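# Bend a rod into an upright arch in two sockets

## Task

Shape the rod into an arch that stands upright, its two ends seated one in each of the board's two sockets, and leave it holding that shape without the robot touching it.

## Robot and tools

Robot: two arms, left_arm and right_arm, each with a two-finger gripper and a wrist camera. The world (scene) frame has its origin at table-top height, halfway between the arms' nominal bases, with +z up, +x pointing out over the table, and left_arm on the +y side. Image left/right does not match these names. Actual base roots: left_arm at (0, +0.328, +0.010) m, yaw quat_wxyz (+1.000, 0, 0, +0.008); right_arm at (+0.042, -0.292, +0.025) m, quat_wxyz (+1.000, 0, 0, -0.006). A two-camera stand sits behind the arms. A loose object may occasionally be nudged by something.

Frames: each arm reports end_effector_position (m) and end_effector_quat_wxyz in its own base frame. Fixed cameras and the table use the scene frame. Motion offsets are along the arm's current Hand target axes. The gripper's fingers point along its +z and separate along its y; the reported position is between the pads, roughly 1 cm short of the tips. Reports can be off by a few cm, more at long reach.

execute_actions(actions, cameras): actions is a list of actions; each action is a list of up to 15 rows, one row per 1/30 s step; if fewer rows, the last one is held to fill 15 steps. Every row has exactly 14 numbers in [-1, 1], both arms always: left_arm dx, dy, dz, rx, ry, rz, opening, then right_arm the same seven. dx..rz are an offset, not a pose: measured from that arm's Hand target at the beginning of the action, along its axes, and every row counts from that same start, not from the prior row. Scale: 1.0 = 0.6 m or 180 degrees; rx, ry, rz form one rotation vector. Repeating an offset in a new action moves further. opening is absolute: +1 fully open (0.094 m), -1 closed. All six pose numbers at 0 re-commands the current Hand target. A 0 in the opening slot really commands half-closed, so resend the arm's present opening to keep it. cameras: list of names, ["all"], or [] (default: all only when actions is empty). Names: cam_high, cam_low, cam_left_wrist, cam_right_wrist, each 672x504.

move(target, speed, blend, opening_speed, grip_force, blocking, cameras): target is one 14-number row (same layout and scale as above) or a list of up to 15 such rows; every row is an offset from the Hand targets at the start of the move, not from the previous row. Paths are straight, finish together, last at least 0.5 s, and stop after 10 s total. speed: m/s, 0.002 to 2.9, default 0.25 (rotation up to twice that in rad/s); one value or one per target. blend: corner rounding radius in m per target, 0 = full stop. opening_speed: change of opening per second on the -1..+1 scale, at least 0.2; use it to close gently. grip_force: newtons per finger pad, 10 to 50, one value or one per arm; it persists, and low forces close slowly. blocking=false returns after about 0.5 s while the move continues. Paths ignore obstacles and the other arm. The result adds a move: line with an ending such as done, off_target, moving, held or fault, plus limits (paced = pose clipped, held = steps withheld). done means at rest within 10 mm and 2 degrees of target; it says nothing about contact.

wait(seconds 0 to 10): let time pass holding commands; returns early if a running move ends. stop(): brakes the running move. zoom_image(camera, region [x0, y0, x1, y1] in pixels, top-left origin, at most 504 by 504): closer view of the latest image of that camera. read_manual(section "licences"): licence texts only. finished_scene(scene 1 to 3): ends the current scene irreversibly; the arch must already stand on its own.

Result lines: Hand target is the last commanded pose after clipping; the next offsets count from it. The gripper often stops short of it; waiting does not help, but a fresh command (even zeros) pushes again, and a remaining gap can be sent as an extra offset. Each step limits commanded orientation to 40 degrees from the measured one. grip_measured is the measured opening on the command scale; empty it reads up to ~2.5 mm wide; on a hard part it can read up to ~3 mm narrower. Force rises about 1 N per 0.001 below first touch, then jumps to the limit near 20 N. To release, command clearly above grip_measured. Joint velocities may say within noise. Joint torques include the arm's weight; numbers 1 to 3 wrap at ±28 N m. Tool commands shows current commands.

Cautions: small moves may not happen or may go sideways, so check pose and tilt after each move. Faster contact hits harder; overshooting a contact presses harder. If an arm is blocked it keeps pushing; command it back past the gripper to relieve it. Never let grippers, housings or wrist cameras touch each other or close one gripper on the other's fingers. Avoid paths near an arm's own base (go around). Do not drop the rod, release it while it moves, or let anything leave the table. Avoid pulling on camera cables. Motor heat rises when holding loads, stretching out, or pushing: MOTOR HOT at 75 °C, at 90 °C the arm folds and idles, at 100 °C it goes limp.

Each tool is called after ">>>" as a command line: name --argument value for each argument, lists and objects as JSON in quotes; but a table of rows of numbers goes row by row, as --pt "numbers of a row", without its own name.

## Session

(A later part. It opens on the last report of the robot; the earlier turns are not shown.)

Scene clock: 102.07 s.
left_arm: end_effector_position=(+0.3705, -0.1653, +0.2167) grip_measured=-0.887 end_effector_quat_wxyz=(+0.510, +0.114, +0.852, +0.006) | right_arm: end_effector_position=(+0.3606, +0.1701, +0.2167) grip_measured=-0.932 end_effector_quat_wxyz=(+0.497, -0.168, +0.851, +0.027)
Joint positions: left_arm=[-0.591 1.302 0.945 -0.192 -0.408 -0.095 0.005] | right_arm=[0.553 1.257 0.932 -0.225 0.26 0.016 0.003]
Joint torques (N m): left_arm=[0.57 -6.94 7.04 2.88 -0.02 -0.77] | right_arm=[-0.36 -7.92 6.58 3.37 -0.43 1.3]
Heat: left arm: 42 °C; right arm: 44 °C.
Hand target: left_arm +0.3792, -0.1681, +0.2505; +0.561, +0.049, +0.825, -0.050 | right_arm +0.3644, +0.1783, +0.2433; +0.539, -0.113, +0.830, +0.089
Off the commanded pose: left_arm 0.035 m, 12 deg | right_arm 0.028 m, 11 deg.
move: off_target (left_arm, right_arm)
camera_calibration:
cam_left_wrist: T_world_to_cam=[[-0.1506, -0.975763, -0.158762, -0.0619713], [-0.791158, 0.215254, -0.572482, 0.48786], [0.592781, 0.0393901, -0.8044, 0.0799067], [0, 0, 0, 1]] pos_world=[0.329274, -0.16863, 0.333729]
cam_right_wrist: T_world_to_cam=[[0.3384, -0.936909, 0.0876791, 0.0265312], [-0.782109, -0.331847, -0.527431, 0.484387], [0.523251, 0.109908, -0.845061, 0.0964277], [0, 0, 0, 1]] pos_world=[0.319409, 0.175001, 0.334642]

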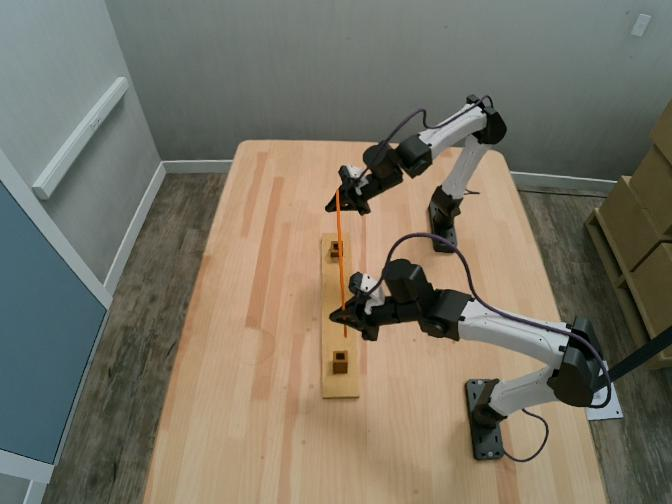

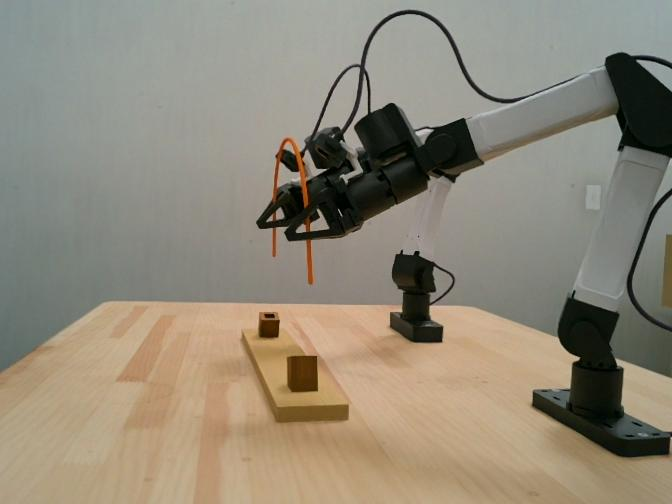

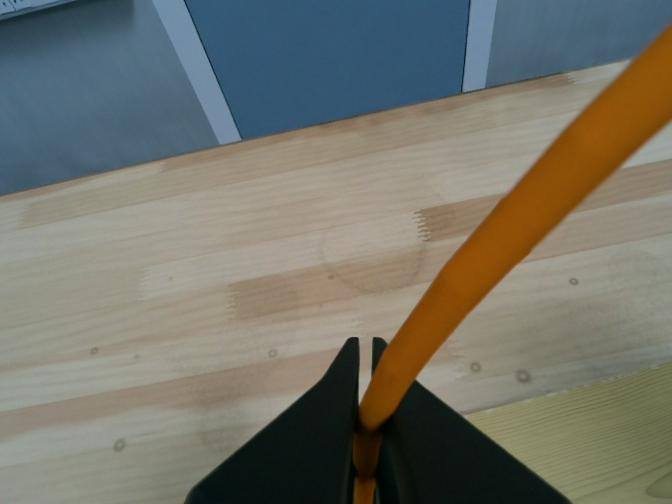

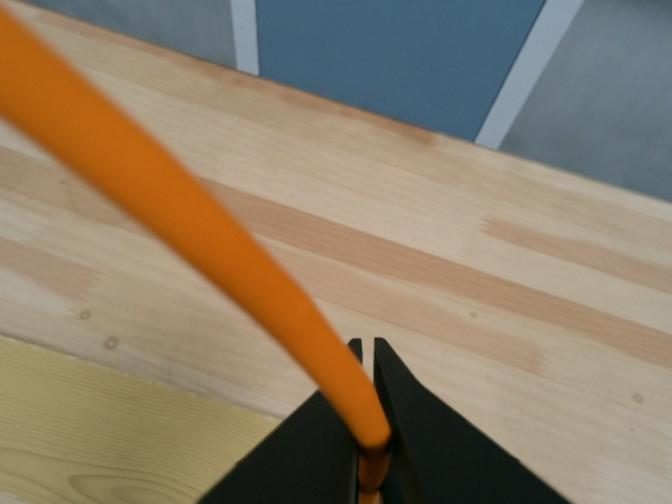

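>>> move --target '[0.1252, 0.0042, 0.0620, 0, -0.0194, 0, -1.0, 0.1508, -0.0013, 0.0750, 0, -0.0083, 0, -1.0]' --speed 0.09 --cameras '["all"]'

>>> zoom_image --camera "cam_high" --region '[300, 210, 400, 310]'

>>> zoom_image --camera "cam_high" --region '[300, 300, 400, 400]'

>>> zoom_image --camera "cam_low" --region '[220, 220, 360, 430]'

Scene clock: 114.13 s.
left_arm: end_effector_position=(+0.3720, -0.1681, +0.1395) grip_measured=-0.887 end_effector_quat_wxyz=(+0.539, +0.105, +0.836, -0.013) | right_arm: end_effector_position=(+0.3623, +0.1754, +0.1297) grip_measured=-0.932 end_effector_quat_wxyz=(+0.523, -0.165, +0.835, +0.044)
Joint positions: left_arm=[-0.591 1.405 0.634 0.299 -0.399 -0.095 0.005] | right_arm=[0.558 1.378 0.593 0.304 0.249 0.016 0.003]
Joint torques (N m): left_arm=[0.94 -4.57 6.58 3.09 -0.17 -0.54] | right_arm=[-0.23 -4.51 5.93 3.36 -0.22 1.28]
Motor temperatures (°C): left_arm=[22 28 42 45 22 24 24] | right_arm=[25 28 43 42 25 24 24]
Heat: left arm: 45 °C; right arm: 43 °C.
Hand target: left_arm +0.3863, -0.1689, +0.1669; +0.586, +0.048, +0.807, -0.052 | right_arm +0.3683, +0.1814, +0.1424; +0.550, -0.112, +0.823, +0.090
Off the commanded pose: left_arm 0.031 m, 10 deg | right_arm 0.015 m, 9 deg.
move: off_target (left_arm, right_arm)
camera_calibration:
cam_left_wrist: T_world_to_cam=[[-0.149863, -0.981092, -0.122471, -0.0828617], [-0.752755, 0.19353, -0.629211, 0.435481], [0.641015, -0.00210536, -0.767525, -0.013], [0, 0, 0, 1]] pos_world=[0.323725, -0.165601, 0.253883]
cam_right_wrist: T_world_to_cam=[[0.347138, -0.935303, 0.0685796, 0.0375733], [-0.746507, -0.319847, -0.58346, 0.433758], [0.567647, 0.151346, -0.809241, -0.00657218], [0, 0, 0, 1]] pos_world=[0.314491, 0.174873, 0.245185]

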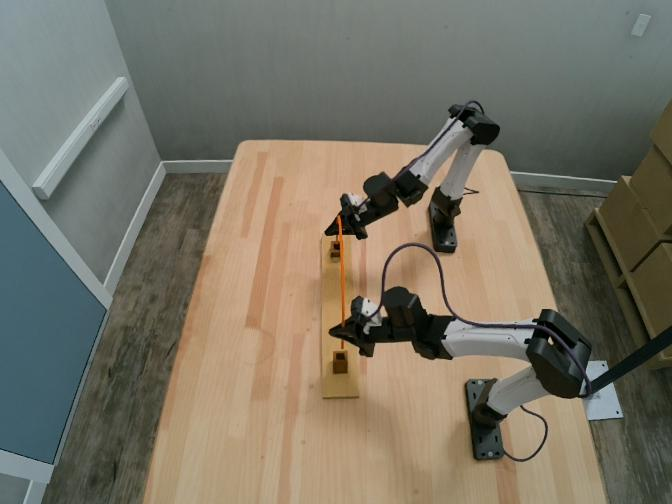

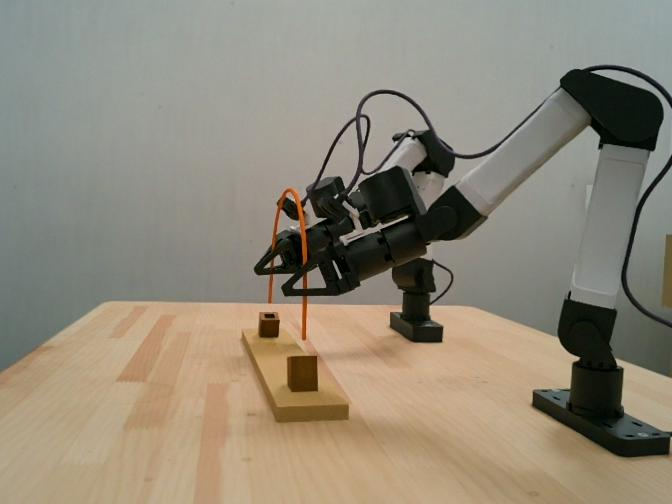

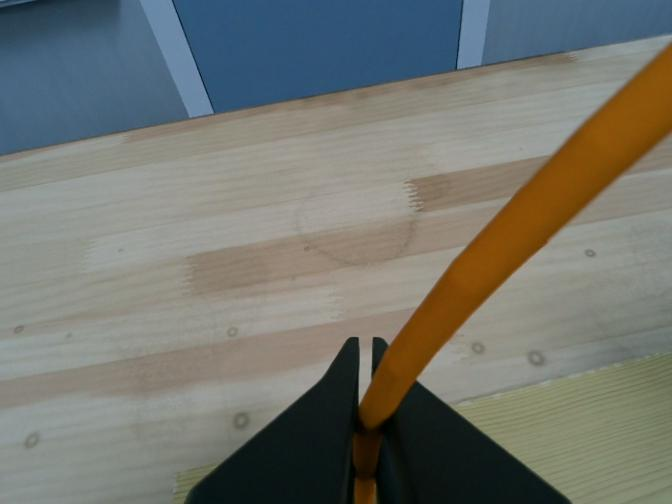

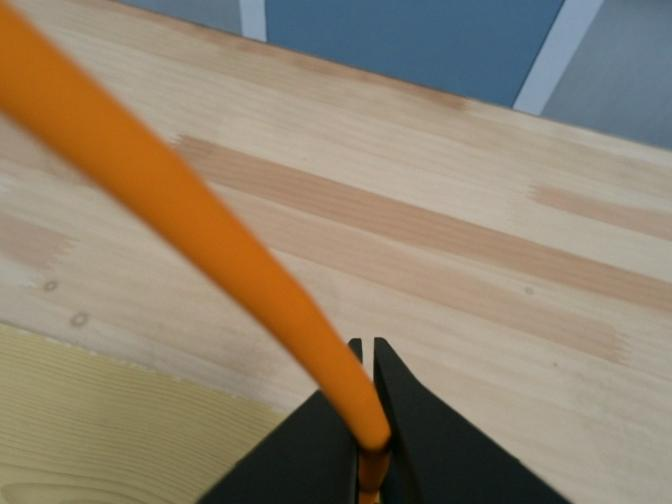

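Scaled by 5.040 from the camera's 672x504 image, which has a finer 960x720 frame.

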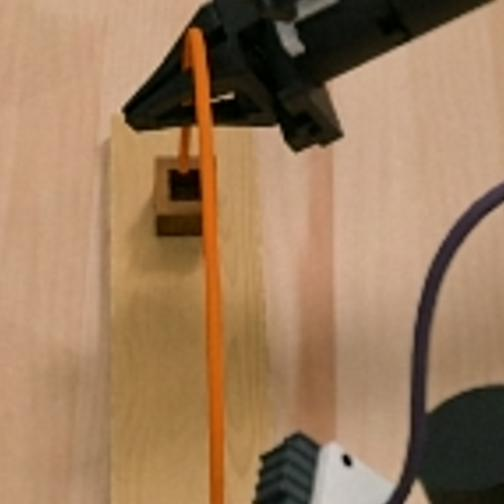

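Scaled by 5.040 from the camera's 672x504 image, which has a finer 960x720 frame.

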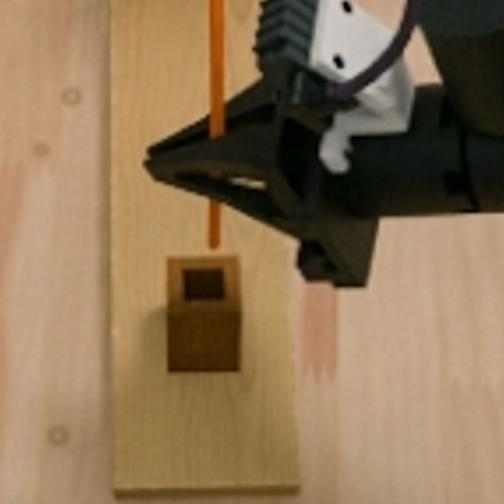

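Scaled by 2.400 from the camera's 672x504 image, which has a finer 960x720 frame.

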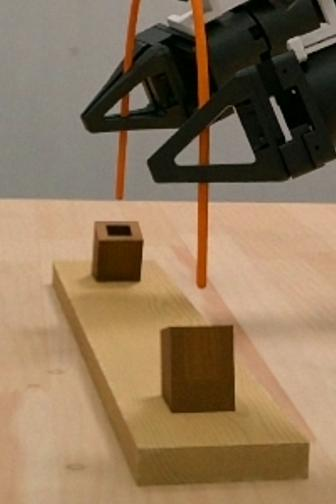

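>>> move --target '[0.0492, 0.0198, 0.0210, -0.0077, 0.0049, 0.0233, -1.0, 0.0635, -0.0182, 0.0202, 0.0094, 0.0050, -0.0226, -1.0]' --speed 0.05 --cameras '["all"]'

>>> zoom_image --camera "cam_high" --region '[300, 210, 400, 310]'

>>> zoom_image --camera "cam_high" --region '[300, 300, 400, 400]'

>>> zoom_image --camera "cam_low" --region '[220, 220, 360, 430]'

Scene clock: 125.13 s.
left_arm: end_effector_position=(+0.3754, -0.1601, +0.1093) grip_measured=-0.887 end_effector_quat_wxyz=(+0.535, +0.126, +0.835, +0.013) | right_arm: end_effector_position=(+0.3594, +0.1712, +0.0894) grip_measured=-0.932 end_effector_quat_wxyz=(+0.519, -0.175, +0.836, +0.029)
Joint positions: left_arm=[-0.569 1.491 0.569 0.44 -0.399 -0.026 0.005] | right_arm=[0.558 1.488 0.496 0.497 0.262 -0.013 0.003]
Joint torques (N m): left_arm=[1.39 -4.68 6.17 3.06 -0.14 -0.48] | right_arm=[-1.46 -4.72 5.33 3.36 -0.14 0.78]
Heat: left arm: 47 °C; right arm: 46 °C.
Hand target: left_arm +0.3907, -0.1584, +0.1347; +0.582, +0.070, +0.810, -0.020 | right_arm +0.3680, +0.1710, +0.1022; +0.548, -0.133, +0.824, +0.058
Off the commanded pose: left_arm 0.030 m, 10 deg | right_arm 0.015 m, 7 deg.
move: off_target (left_arm, right_arm)
camera_calibration:
cam_left_wrist: T_world_to_cam=[[-0.157254, -0.969509, -0.187947, -0.066411], [-0.750534, 0.241019, -0.615312, 0.422728], [0.641849, 0.0443005, -0.765551, -0.0316273], [0, 0, 0, 1]] pos_world=[0.327128, -0.16487, 0.223415]
cam_right_wrist: T_world_to_cam=[[0.349453, -0.931316, 0.10263, 0.0328912], [-0.746739, -0.342993, -0.569856, 0.409585], [0.565918, 0.1225, -0.81531, -0.0308061], [0, 0, 0, 1]] pos_world=[0.311793, 0.174891, 0.204913]

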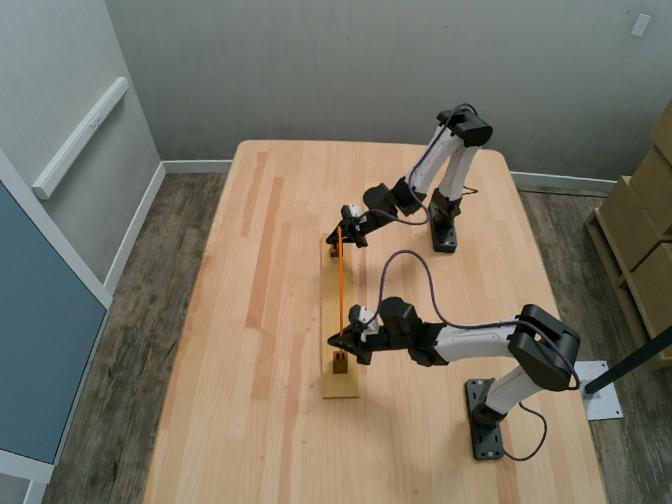

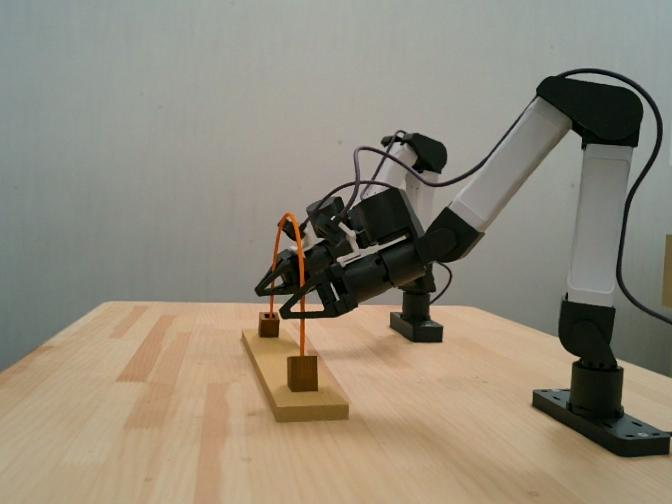

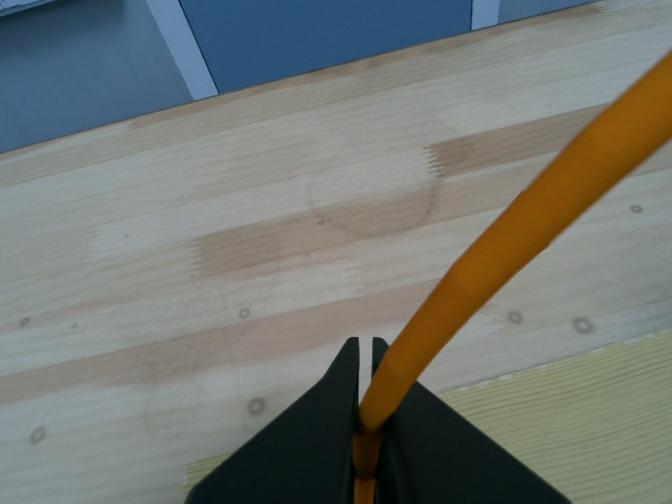

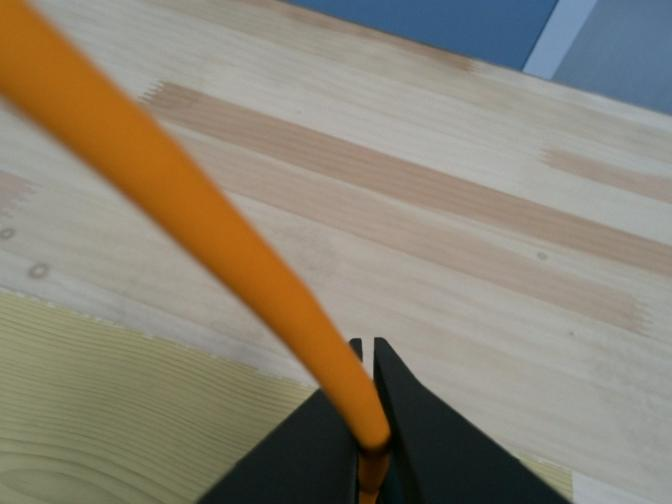

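Scaled by 5.040 from the camera's 672x504 image, which has a finer 960x720 frame.

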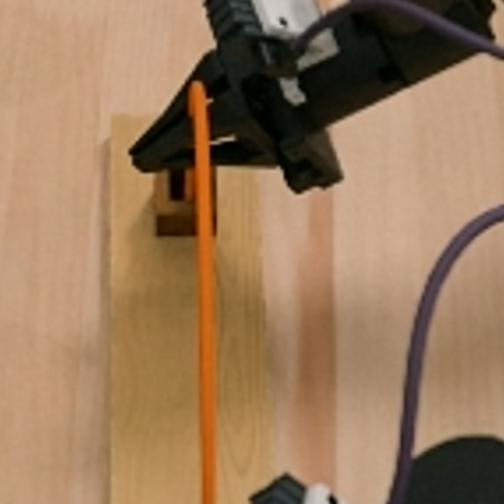

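Scaled by 5.040 from the camera's 672x504 image, which has a finer 960x720 frame.

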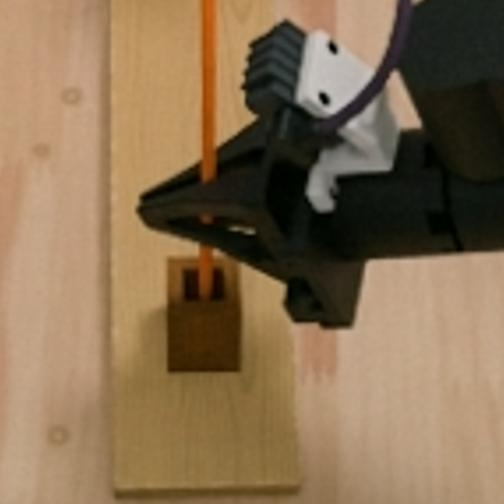

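Scaled by 2.400 from the camera's 672x504 image, which has a finer 960x720 frame.

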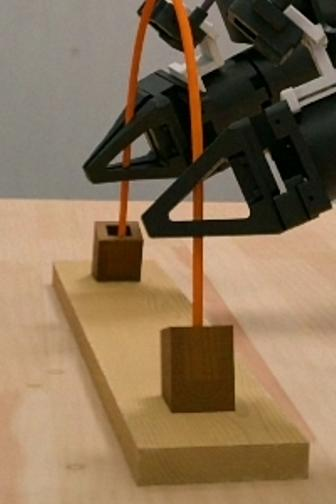

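>>> move --target '[0.0368, 0.0038, 0.0168, -0.0094, 0.0060, 0.0285, -1.0, 0.0325, -0.0092, 0.0162, 0.0147, 0.0077, -0.0352, -1.0]' --speed 0.05 --cameras '["all"]'

Scene clock: 134.07 s.
left_arm: end_effector_position=(+0.3814, -0.1566, +0.0898) grip_measured=-0.887 end_effector_quat_wxyz=(+0.535, +0.145, +0.831, +0.045) | right_arm: end_effector_position=(+0.3651, +0.1648, +0.0718) grip_measured=-0.932 end_effector_quat_wxyz=(+0.520, -0.197, +0.831, -0.015)
Joint positions: left_arm=[-0.566 1.583 0.551 0.547 -0.43 0.04 0.005] | right_arm=[0.558 1.576 0.483 0.589 0.312 -0.094 0.003]
Joint torques (N m): left_arm=[0.99 -4.98 5.48 2.92 -0.22 -0.36] | right_arm=[-1.05 -4.97 4.74 3.2 -0.12 0.57]
Motor temperatures (°C): left_arm=[22 28 41 50 22 24 24] | right_arm=[25 27 42 46 25 24 24]
Heat: left arm: 50 °C; right arm: 46 °C.
Hand target: left_arm +0.3935, -0.1553, +0.1106; +0.575, +0.098, +0.812, +0.018 | right_arm +0.3711, +0.1650, +0.0808; +0.543, -0.167, +0.823, +0.007
Off the commanded pose: left_arm 0.024 m, 8 deg | right_arm 0.011 m, 5 deg.
move: off_target (left_arm, right_arm)
camera_calibration:
cam_left_wrist: T_world_to_cam=[[-0.152594, -0.953484, -0.259968, -0.058512], [-0.744137, 0.283955, -0.604673, 0.417643], [0.650365, 0.101182, -0.752853, -0.0459155], [0, 0, 0, 1]] pos_world=[0.331717, -0.169736, 0.202758]
cam_right_wrist: T_world_to_cam=[[0.339653, -0.919312, 0.198748, 0.0213849], [-0.737143, -0.391431, -0.550819, 0.404718], [0.584171, 0.0405813, -0.810616, -0.0410918], [0, 0, 0, 1]] pos_world=[0.315077, 0.179746, 0.185367]

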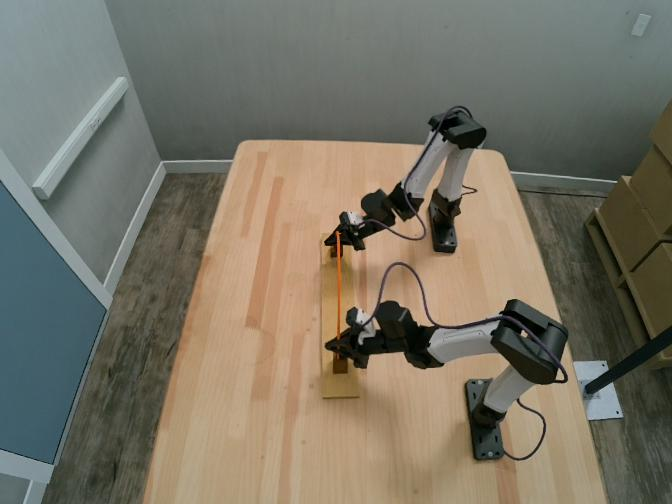

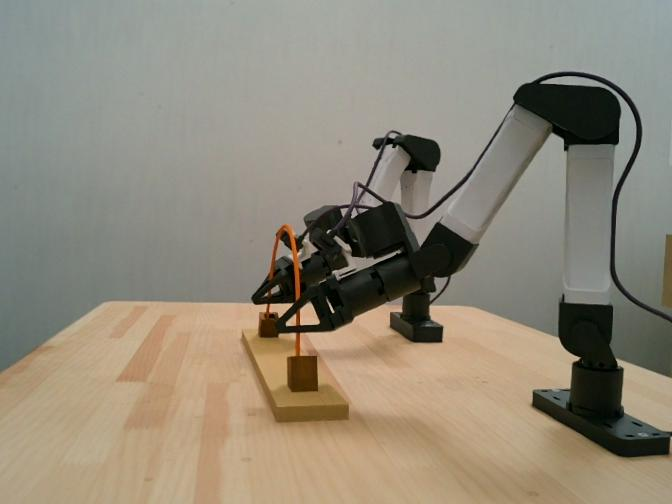

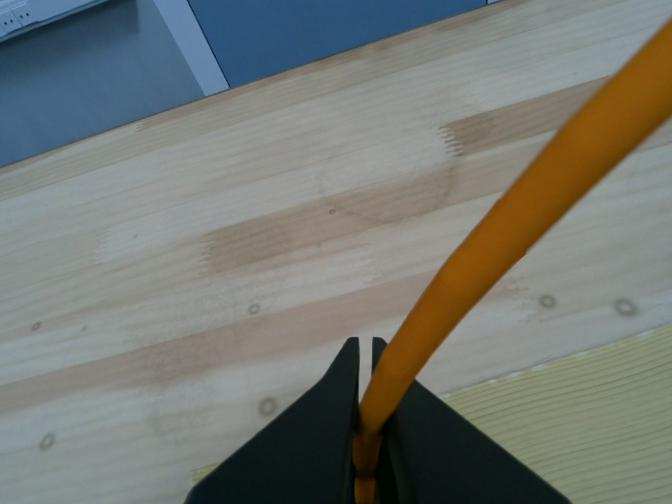

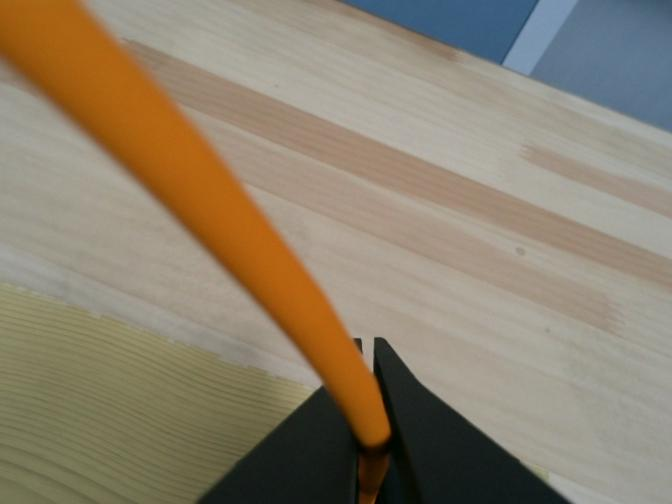

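>>> zoom_image --camera "cam_low" --region '[220, 220, 360, 430]'

>>> zoom_image --camera "cam_high" --region '[300, 320, 380, 400]'

>>> zoom_image --camera "cam_high" --region '[300, 210, 380, 290]'

Scaled by 2.400 from the camera's 672x504 image, which has a finer 960x720 frame.

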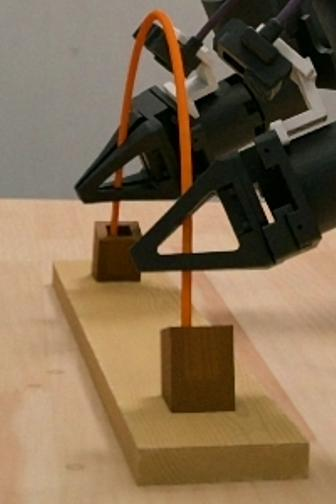

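Scaled by 6.300 from the camera's 672x504 image, which has a finer 960x720 frame.

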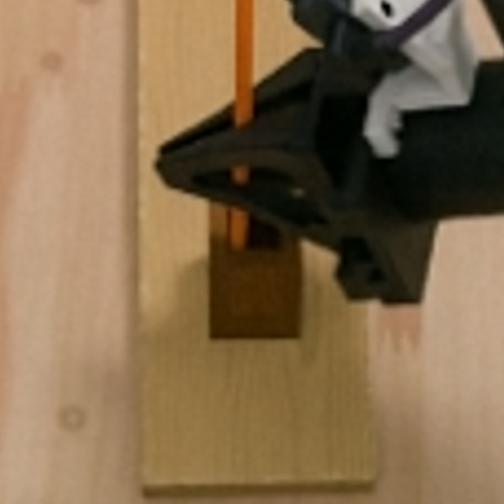

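Scaled by 6.300 from the camera's 672x504 image, which has a finer 960x720 frame.

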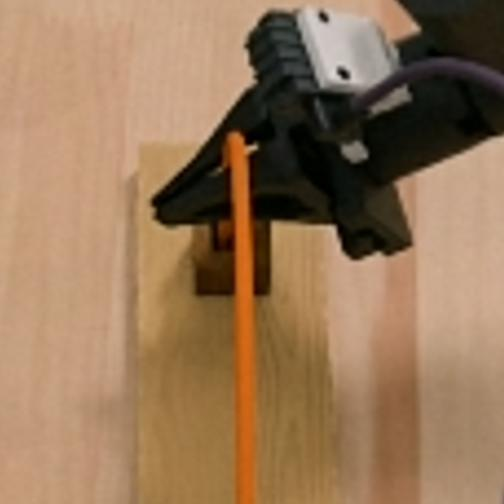

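>>> move --pt "0 0 0 0 0 0 -0.4 0 0 0 0 0 0 -0.4" --pt "0 0 0 0 0 0 0.0 0 0 0 0 0 0 0.0" --speed 0.04 --opening_speed 0.35 --cameras '["all"]'

Scene clock: 139.47 s.
left_arm: end_effector_position=(+0.3846, -0.1584, +0.0955) grip_measured=-0.003 end_effector_quat_wxyz=(+0.549, +0.123, +0.826, +0.025) | right_arm: end_effector_position=(+0.3690, +0.1667, +0.0799) grip_measured=-0.002 end_effector_quat_wxyz=(+0.535, -0.180, +0.825, -0.002)
Joint positions: left_arm=[-0.562 1.587 0.546 0.593 -0.419 0 0.047] | right_arm=[0.556 1.576 0.483 0.628 0.311 -0.065 0.047]
Joint torques (N m): left_arm=[0.62 -4.86 5.81 2.6 -0.28 0.01] | right_arm=[-0.98 -4.71 4.66 2.86 -0.16 0.23]
Heat: left arm: 50 °C; right arm: 46 °C.
Hand target: left_arm +0.3935, -0.1553, +0.1106; +0.575, +0.098, +0.812, +0.018 | right_arm +0.3711, +0.1650, +0.0808; +0.543, -0.167, +0.823, +0.007
Off the commanded pose: left_arm 0.018 m, 5 deg | right_arm 0.003 m, 2 deg.
move: off_target (left_arm); target 2's new opening was sent with left_arm's hand 0.018 m and 5 deg from that target
camera_calibration:
cam_left_wrist: T_world_to_cam=[[-0.135847, -0.969083, -0.205972, -0.0724153], [-0.731519, 0.238321, -0.638814, 0.415231], [0.668151, 0.0638912, -0.741277, -0.0574359], [0, 0, 0, 1]] pos_world=[0.332288, -0.165465, 0.207764]
cam_right_wrist: T_world_to_cam=[[0.322621, -0.932096, 0.164658, 0.0314182], [-0.726785, -0.35539, -0.587776, 0.405871], [0.606382, 0.0699576, -0.79209, -0.0514669], [0, 0, 0, 1]] pos_world=[0.316053, 0.177128, 0.192622]

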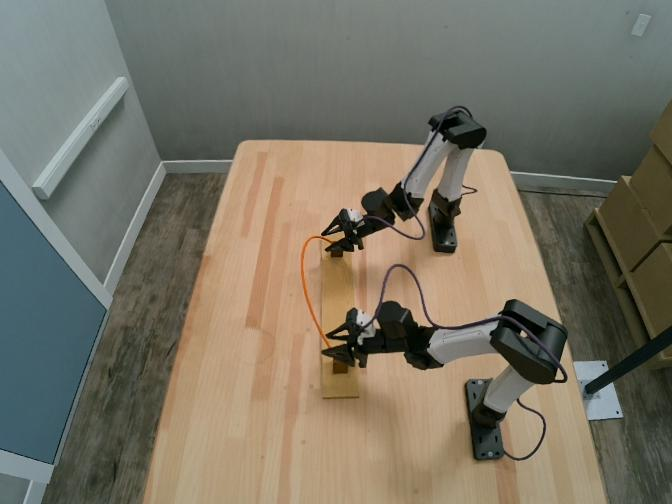

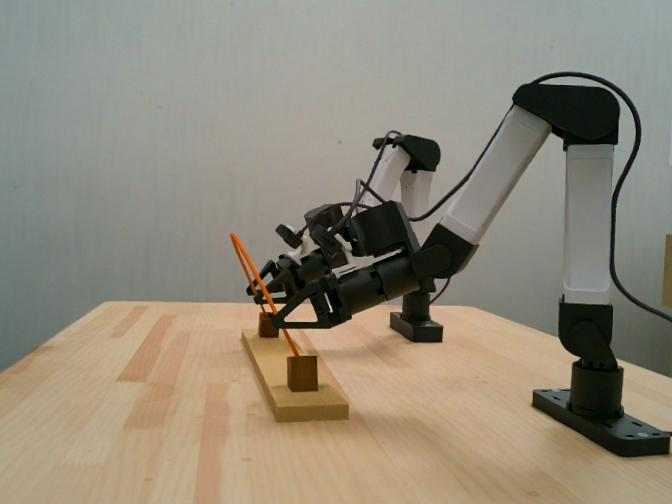

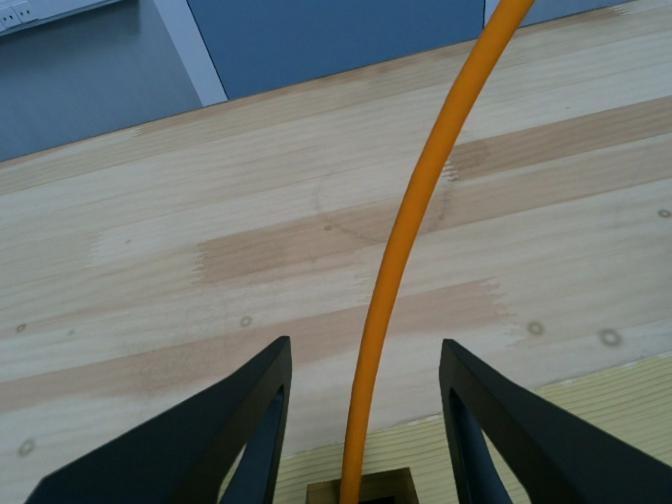

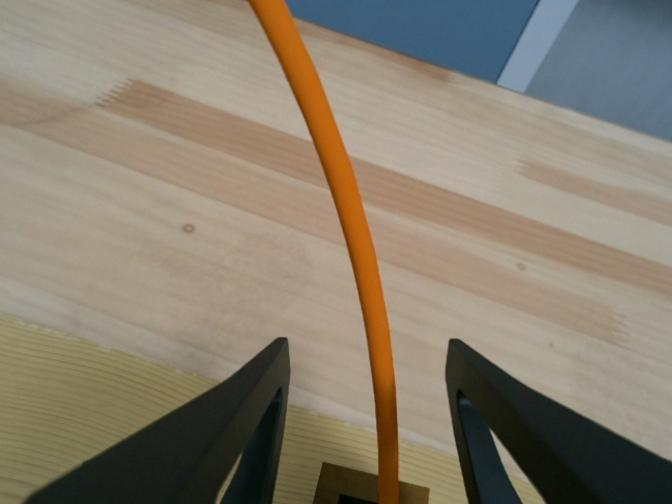

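>>> wait --seconds 0.3 --cameras '["cam_low", "cam_high"]'

>>> zoom_image --camera "cam_low" --region '[210, 220, 350, 430]'

>>> zoom_image --camera "cam_high" --region '[280, 210, 400, 390]'

Scene clock: 142.37 s.
left_arm: end_effector_position=(+0.3846, -0.1584, +0.0955) grip_measured=-0.003 end_effector_quat_wxyz=(+0.549, +0.123, +0.826, +0.025) | right_arm: end_effector_position=(+0.3690, +0.1667, +0.0799) grip_measured=-0.002 end_effector_quat_wxyz=(+0.535, -0.180, +0.825, -0.002)
Joint positions: left_arm=[-0.562 1.587 0.546 0.593 -0.419 0 0.047] | right_arm=[0.556 1.576 0.483 0.628 0.311 -0.065 0.047]
Joint torques (N m): left_arm=[0.61 -4.86 5.81 2.61 -0.28 0.01] | right_arm=[-0.99 -4.72 4.67 2.86 -0.17 0.23]
Heat: left arm: 49 °C; right arm: 46 °C.
Hand target: left_arm +0.3935, -0.1553, +0.1106; +0.575, +0.098, +0.812, +0.018 | right_arm +0.3711, +0.1650, +0.0808; +0.543, -0.167, +0.823, +0.007
Tool commands: left_gripper/opening=+0.0 right_gripper/opening=+0.0
Off the commanded pose: left_arm 0.018 m, 5 deg | right_arm 0.003 m, 2 deg.
wait: 0.30 s; at rest from the start
Images, in order (width x height): cam_high 672x504, cam_low 672x504.

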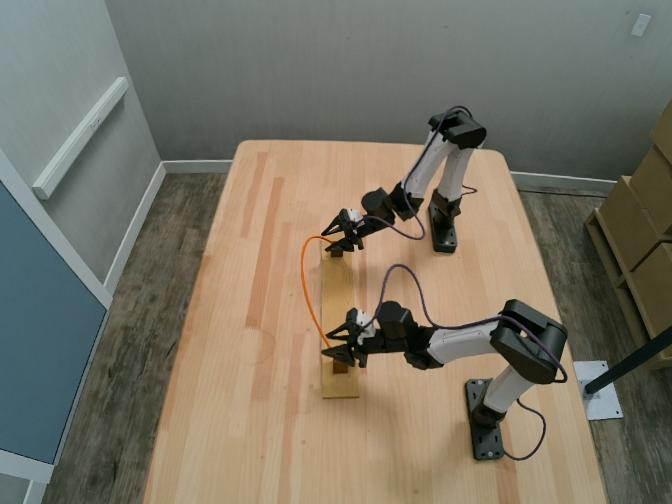

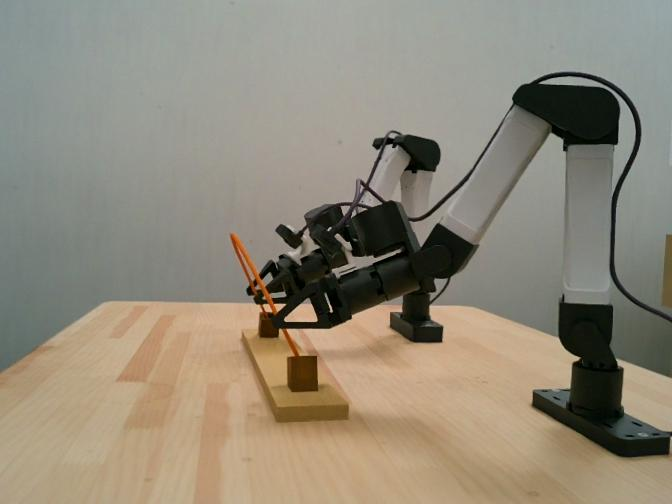

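Scaled by 2.400 from the camera's 672x504 image, which has a finer 960x720 frame.

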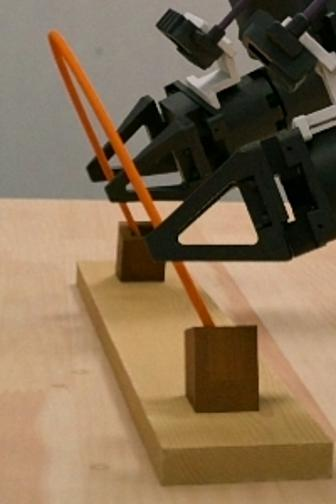

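Scaled by 2.800 from the camera's 672x504 image, which has a finer 960x720 frame.

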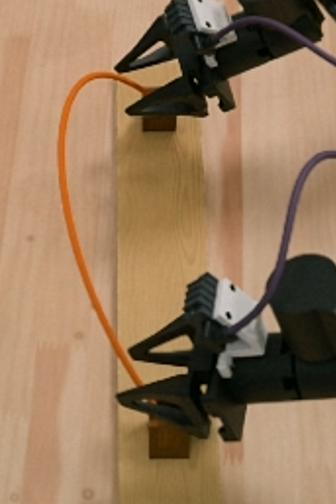

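>>> move --target '[0.0399, -0.0103, 0.0308, 0.0288, 0.1409, 0.0481, 0.0, 0.0144, -0.0057, 0.0253, -0.0171, 0.1080, -0.0420, 0.0]' --speed 0.08 --cameras '["all"]'

Scene clock: 233.90 s.
left_arm: end_effector_position=(+0.3945, -0.1580, +0.0719) grip_measured=-0.003 end_effector_quat_wxyz=(+0.370, +0.180, +0.910, +0.049) | right_arm: end_effector_position=(+0.3759, +0.1617, +0.0633) grip_measured=-0.002 end_effector_quat_wxyz=(+0.393, -0.233, +0.889, -0.038)
Joint positions: left_arm=[-0.502 1.662 0.913 -0.106 -0.299 0 0.047] | right_arm=[0.513 1.6 0.763 0.046 0.254 -0.103 0.047]
Joint torques (N m): left_arm=[0.46 -5.96 8.87 1.54 -0.08 0.22] | right_arm=[-1.14 -5.61 8.94 1.78 -0.26 -0.08]
Heat: left arm: 51 °C; right arm: 49 °C.
Hand target: left_arm +0.4024, -0.1586, +0.0813; +0.375, +0.178, +0.908, +0.046 | right_arm +0.3825, +0.1623, +0.0674; +0.391, -0.233, +0.890, -0.035
Off the commanded pose: left_arm 0.012 m, 1 deg | right_arm 0.008 m, 0 deg.
move: off_target (left_arm)
camera_calibration:
cam_left_wrist: T_world_to_cam=[[-0.264106, -0.927261, -0.265394, -0.0139397], [-0.900854, 0.335453, -0.275559, 0.463404], [0.344543, 0.166305, -0.923923, 0.0754327], [0, 0, 0, 1]] pos_world=[0.387788, -0.180921, 0.19369]
cam_right_wrist: T_world_to_cam=[[0.401378, -0.890797, 0.213017, -0.0121161], [-0.84512, -0.449856, -0.288793, 0.44023], [0.353083, -0.0641096, -0.933393, 0.0573623], [0, 0, 0, 1]] pos_world=[0.356657, 0.190925, 0.183258]

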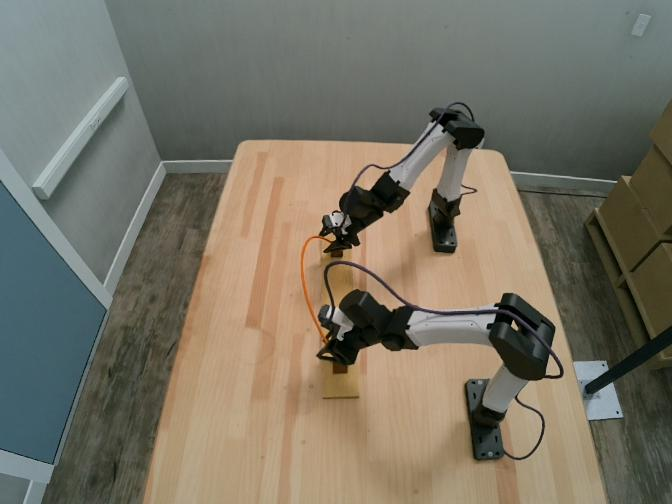

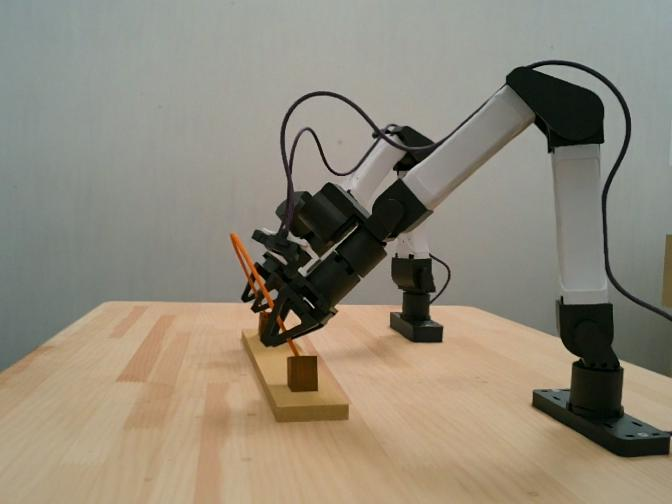

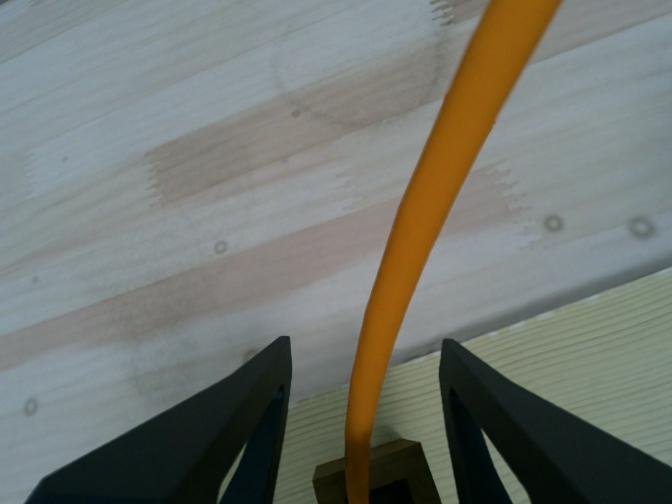

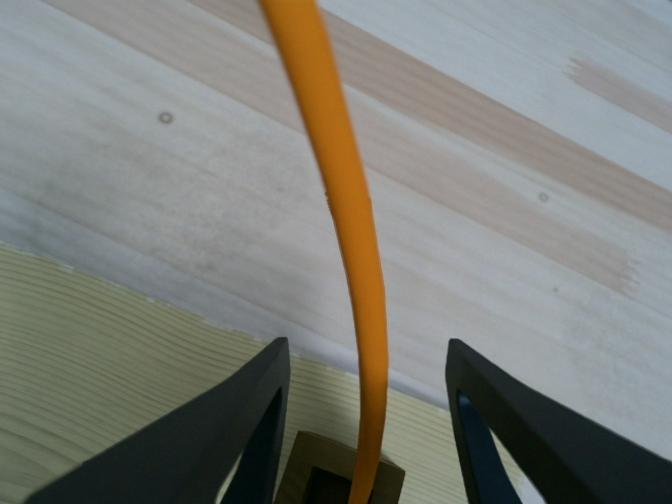

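>>> move --target '[0,0,0,0,0,0,-1.0,0,0,0,0,0,0,-1.0]' --speed 0.04 --opening_speed 0.6 --cameras '["all"]'

Scene clock: 237.03 s.
left_arm: end_effector_position=(+0.3954, -0.1551, +0.0716) grip_measured=-0.886 end_effector_quat_wxyz=(+0.369, +0.179, +0.911, +0.051) | right_arm: end_effector_position=(+0.3758, +0.1622, +0.0632) grip_measured=-0.912 end_effector_quat_wxyz=(+0.393, -0.233, +0.889, -0.037)
Joint positions: left_arm=[-0.494 1.662 0.913 -0.108 -0.298 0.005 0.005] | right_arm=[0.513 1.6 0.763 0.046 0.251 -0.103 0.004]
Joint torques (N m): left_arm=[0.39 -5.97 8.8 1.55 -0.09 0.17] | right_arm=[-1.13 -5.61 8.95 1.78 -0.22 -0.08]
Heat: left arm: 50 °C; right arm: 48 °C.
Hand target: left_arm +0.4024, -0.1586, +0.0813; +0.375, +0.178, +0.908, +0.046 | right_arm +0.3825, +0.1623, +0.0674; +0.391, -0.233, +0.890, -0.035
Off the commanded pose: left_arm 0.012 m, 1 deg | right_arm 0.008 m, 0 deg.
move: off_target (left_arm)
camera_calibration:
cam_left_wrist: T_world_to_cam=[[-0.261486, -0.92738, -0.267564, -0.0120284], [-0.902466, 0.333221, -0.272982, 0.463202], [0.342316, 0.170086, -0.924062, 0.0759261], [0, 0, 0, 1]] pos_world=[0.388888, -0.178417, 0.193388]
cam_right_wrist: T_world_to_cam=[[0.403506, -0.890322, 0.210974, -0.0123754], [-0.84444, -0.451142, -0.288778, 0.440237], [0.352285, -0.0616311, -0.933861, 0.0573057], [0, 0, 0, 1]] pos_world=[0.356559, 0.191123, 0.183257]

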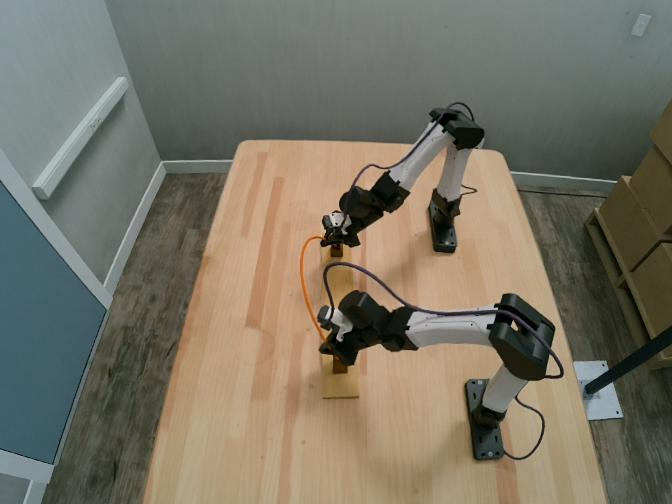

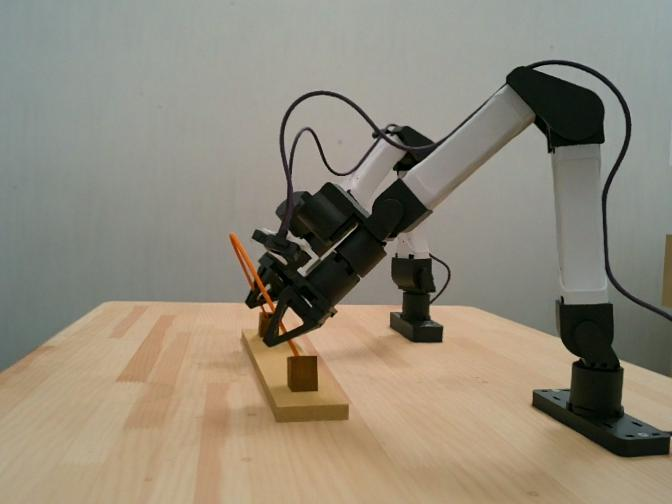

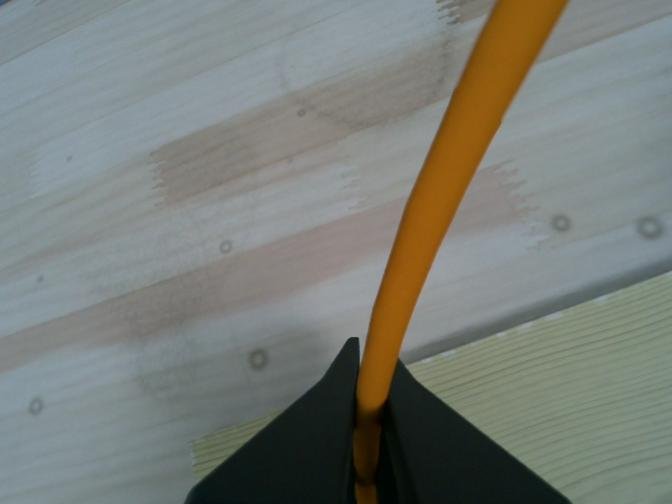

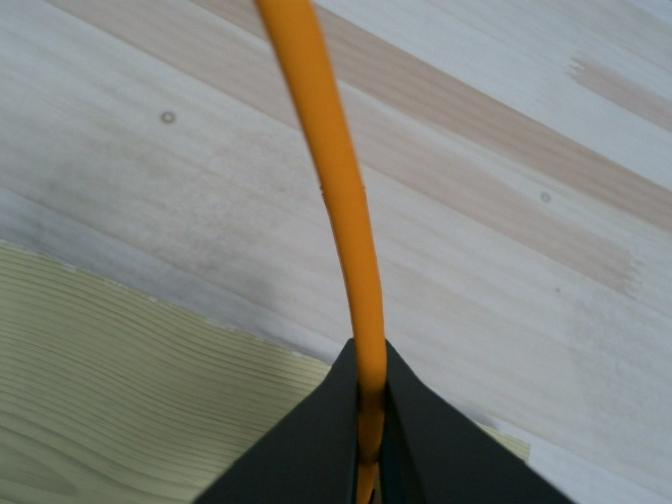

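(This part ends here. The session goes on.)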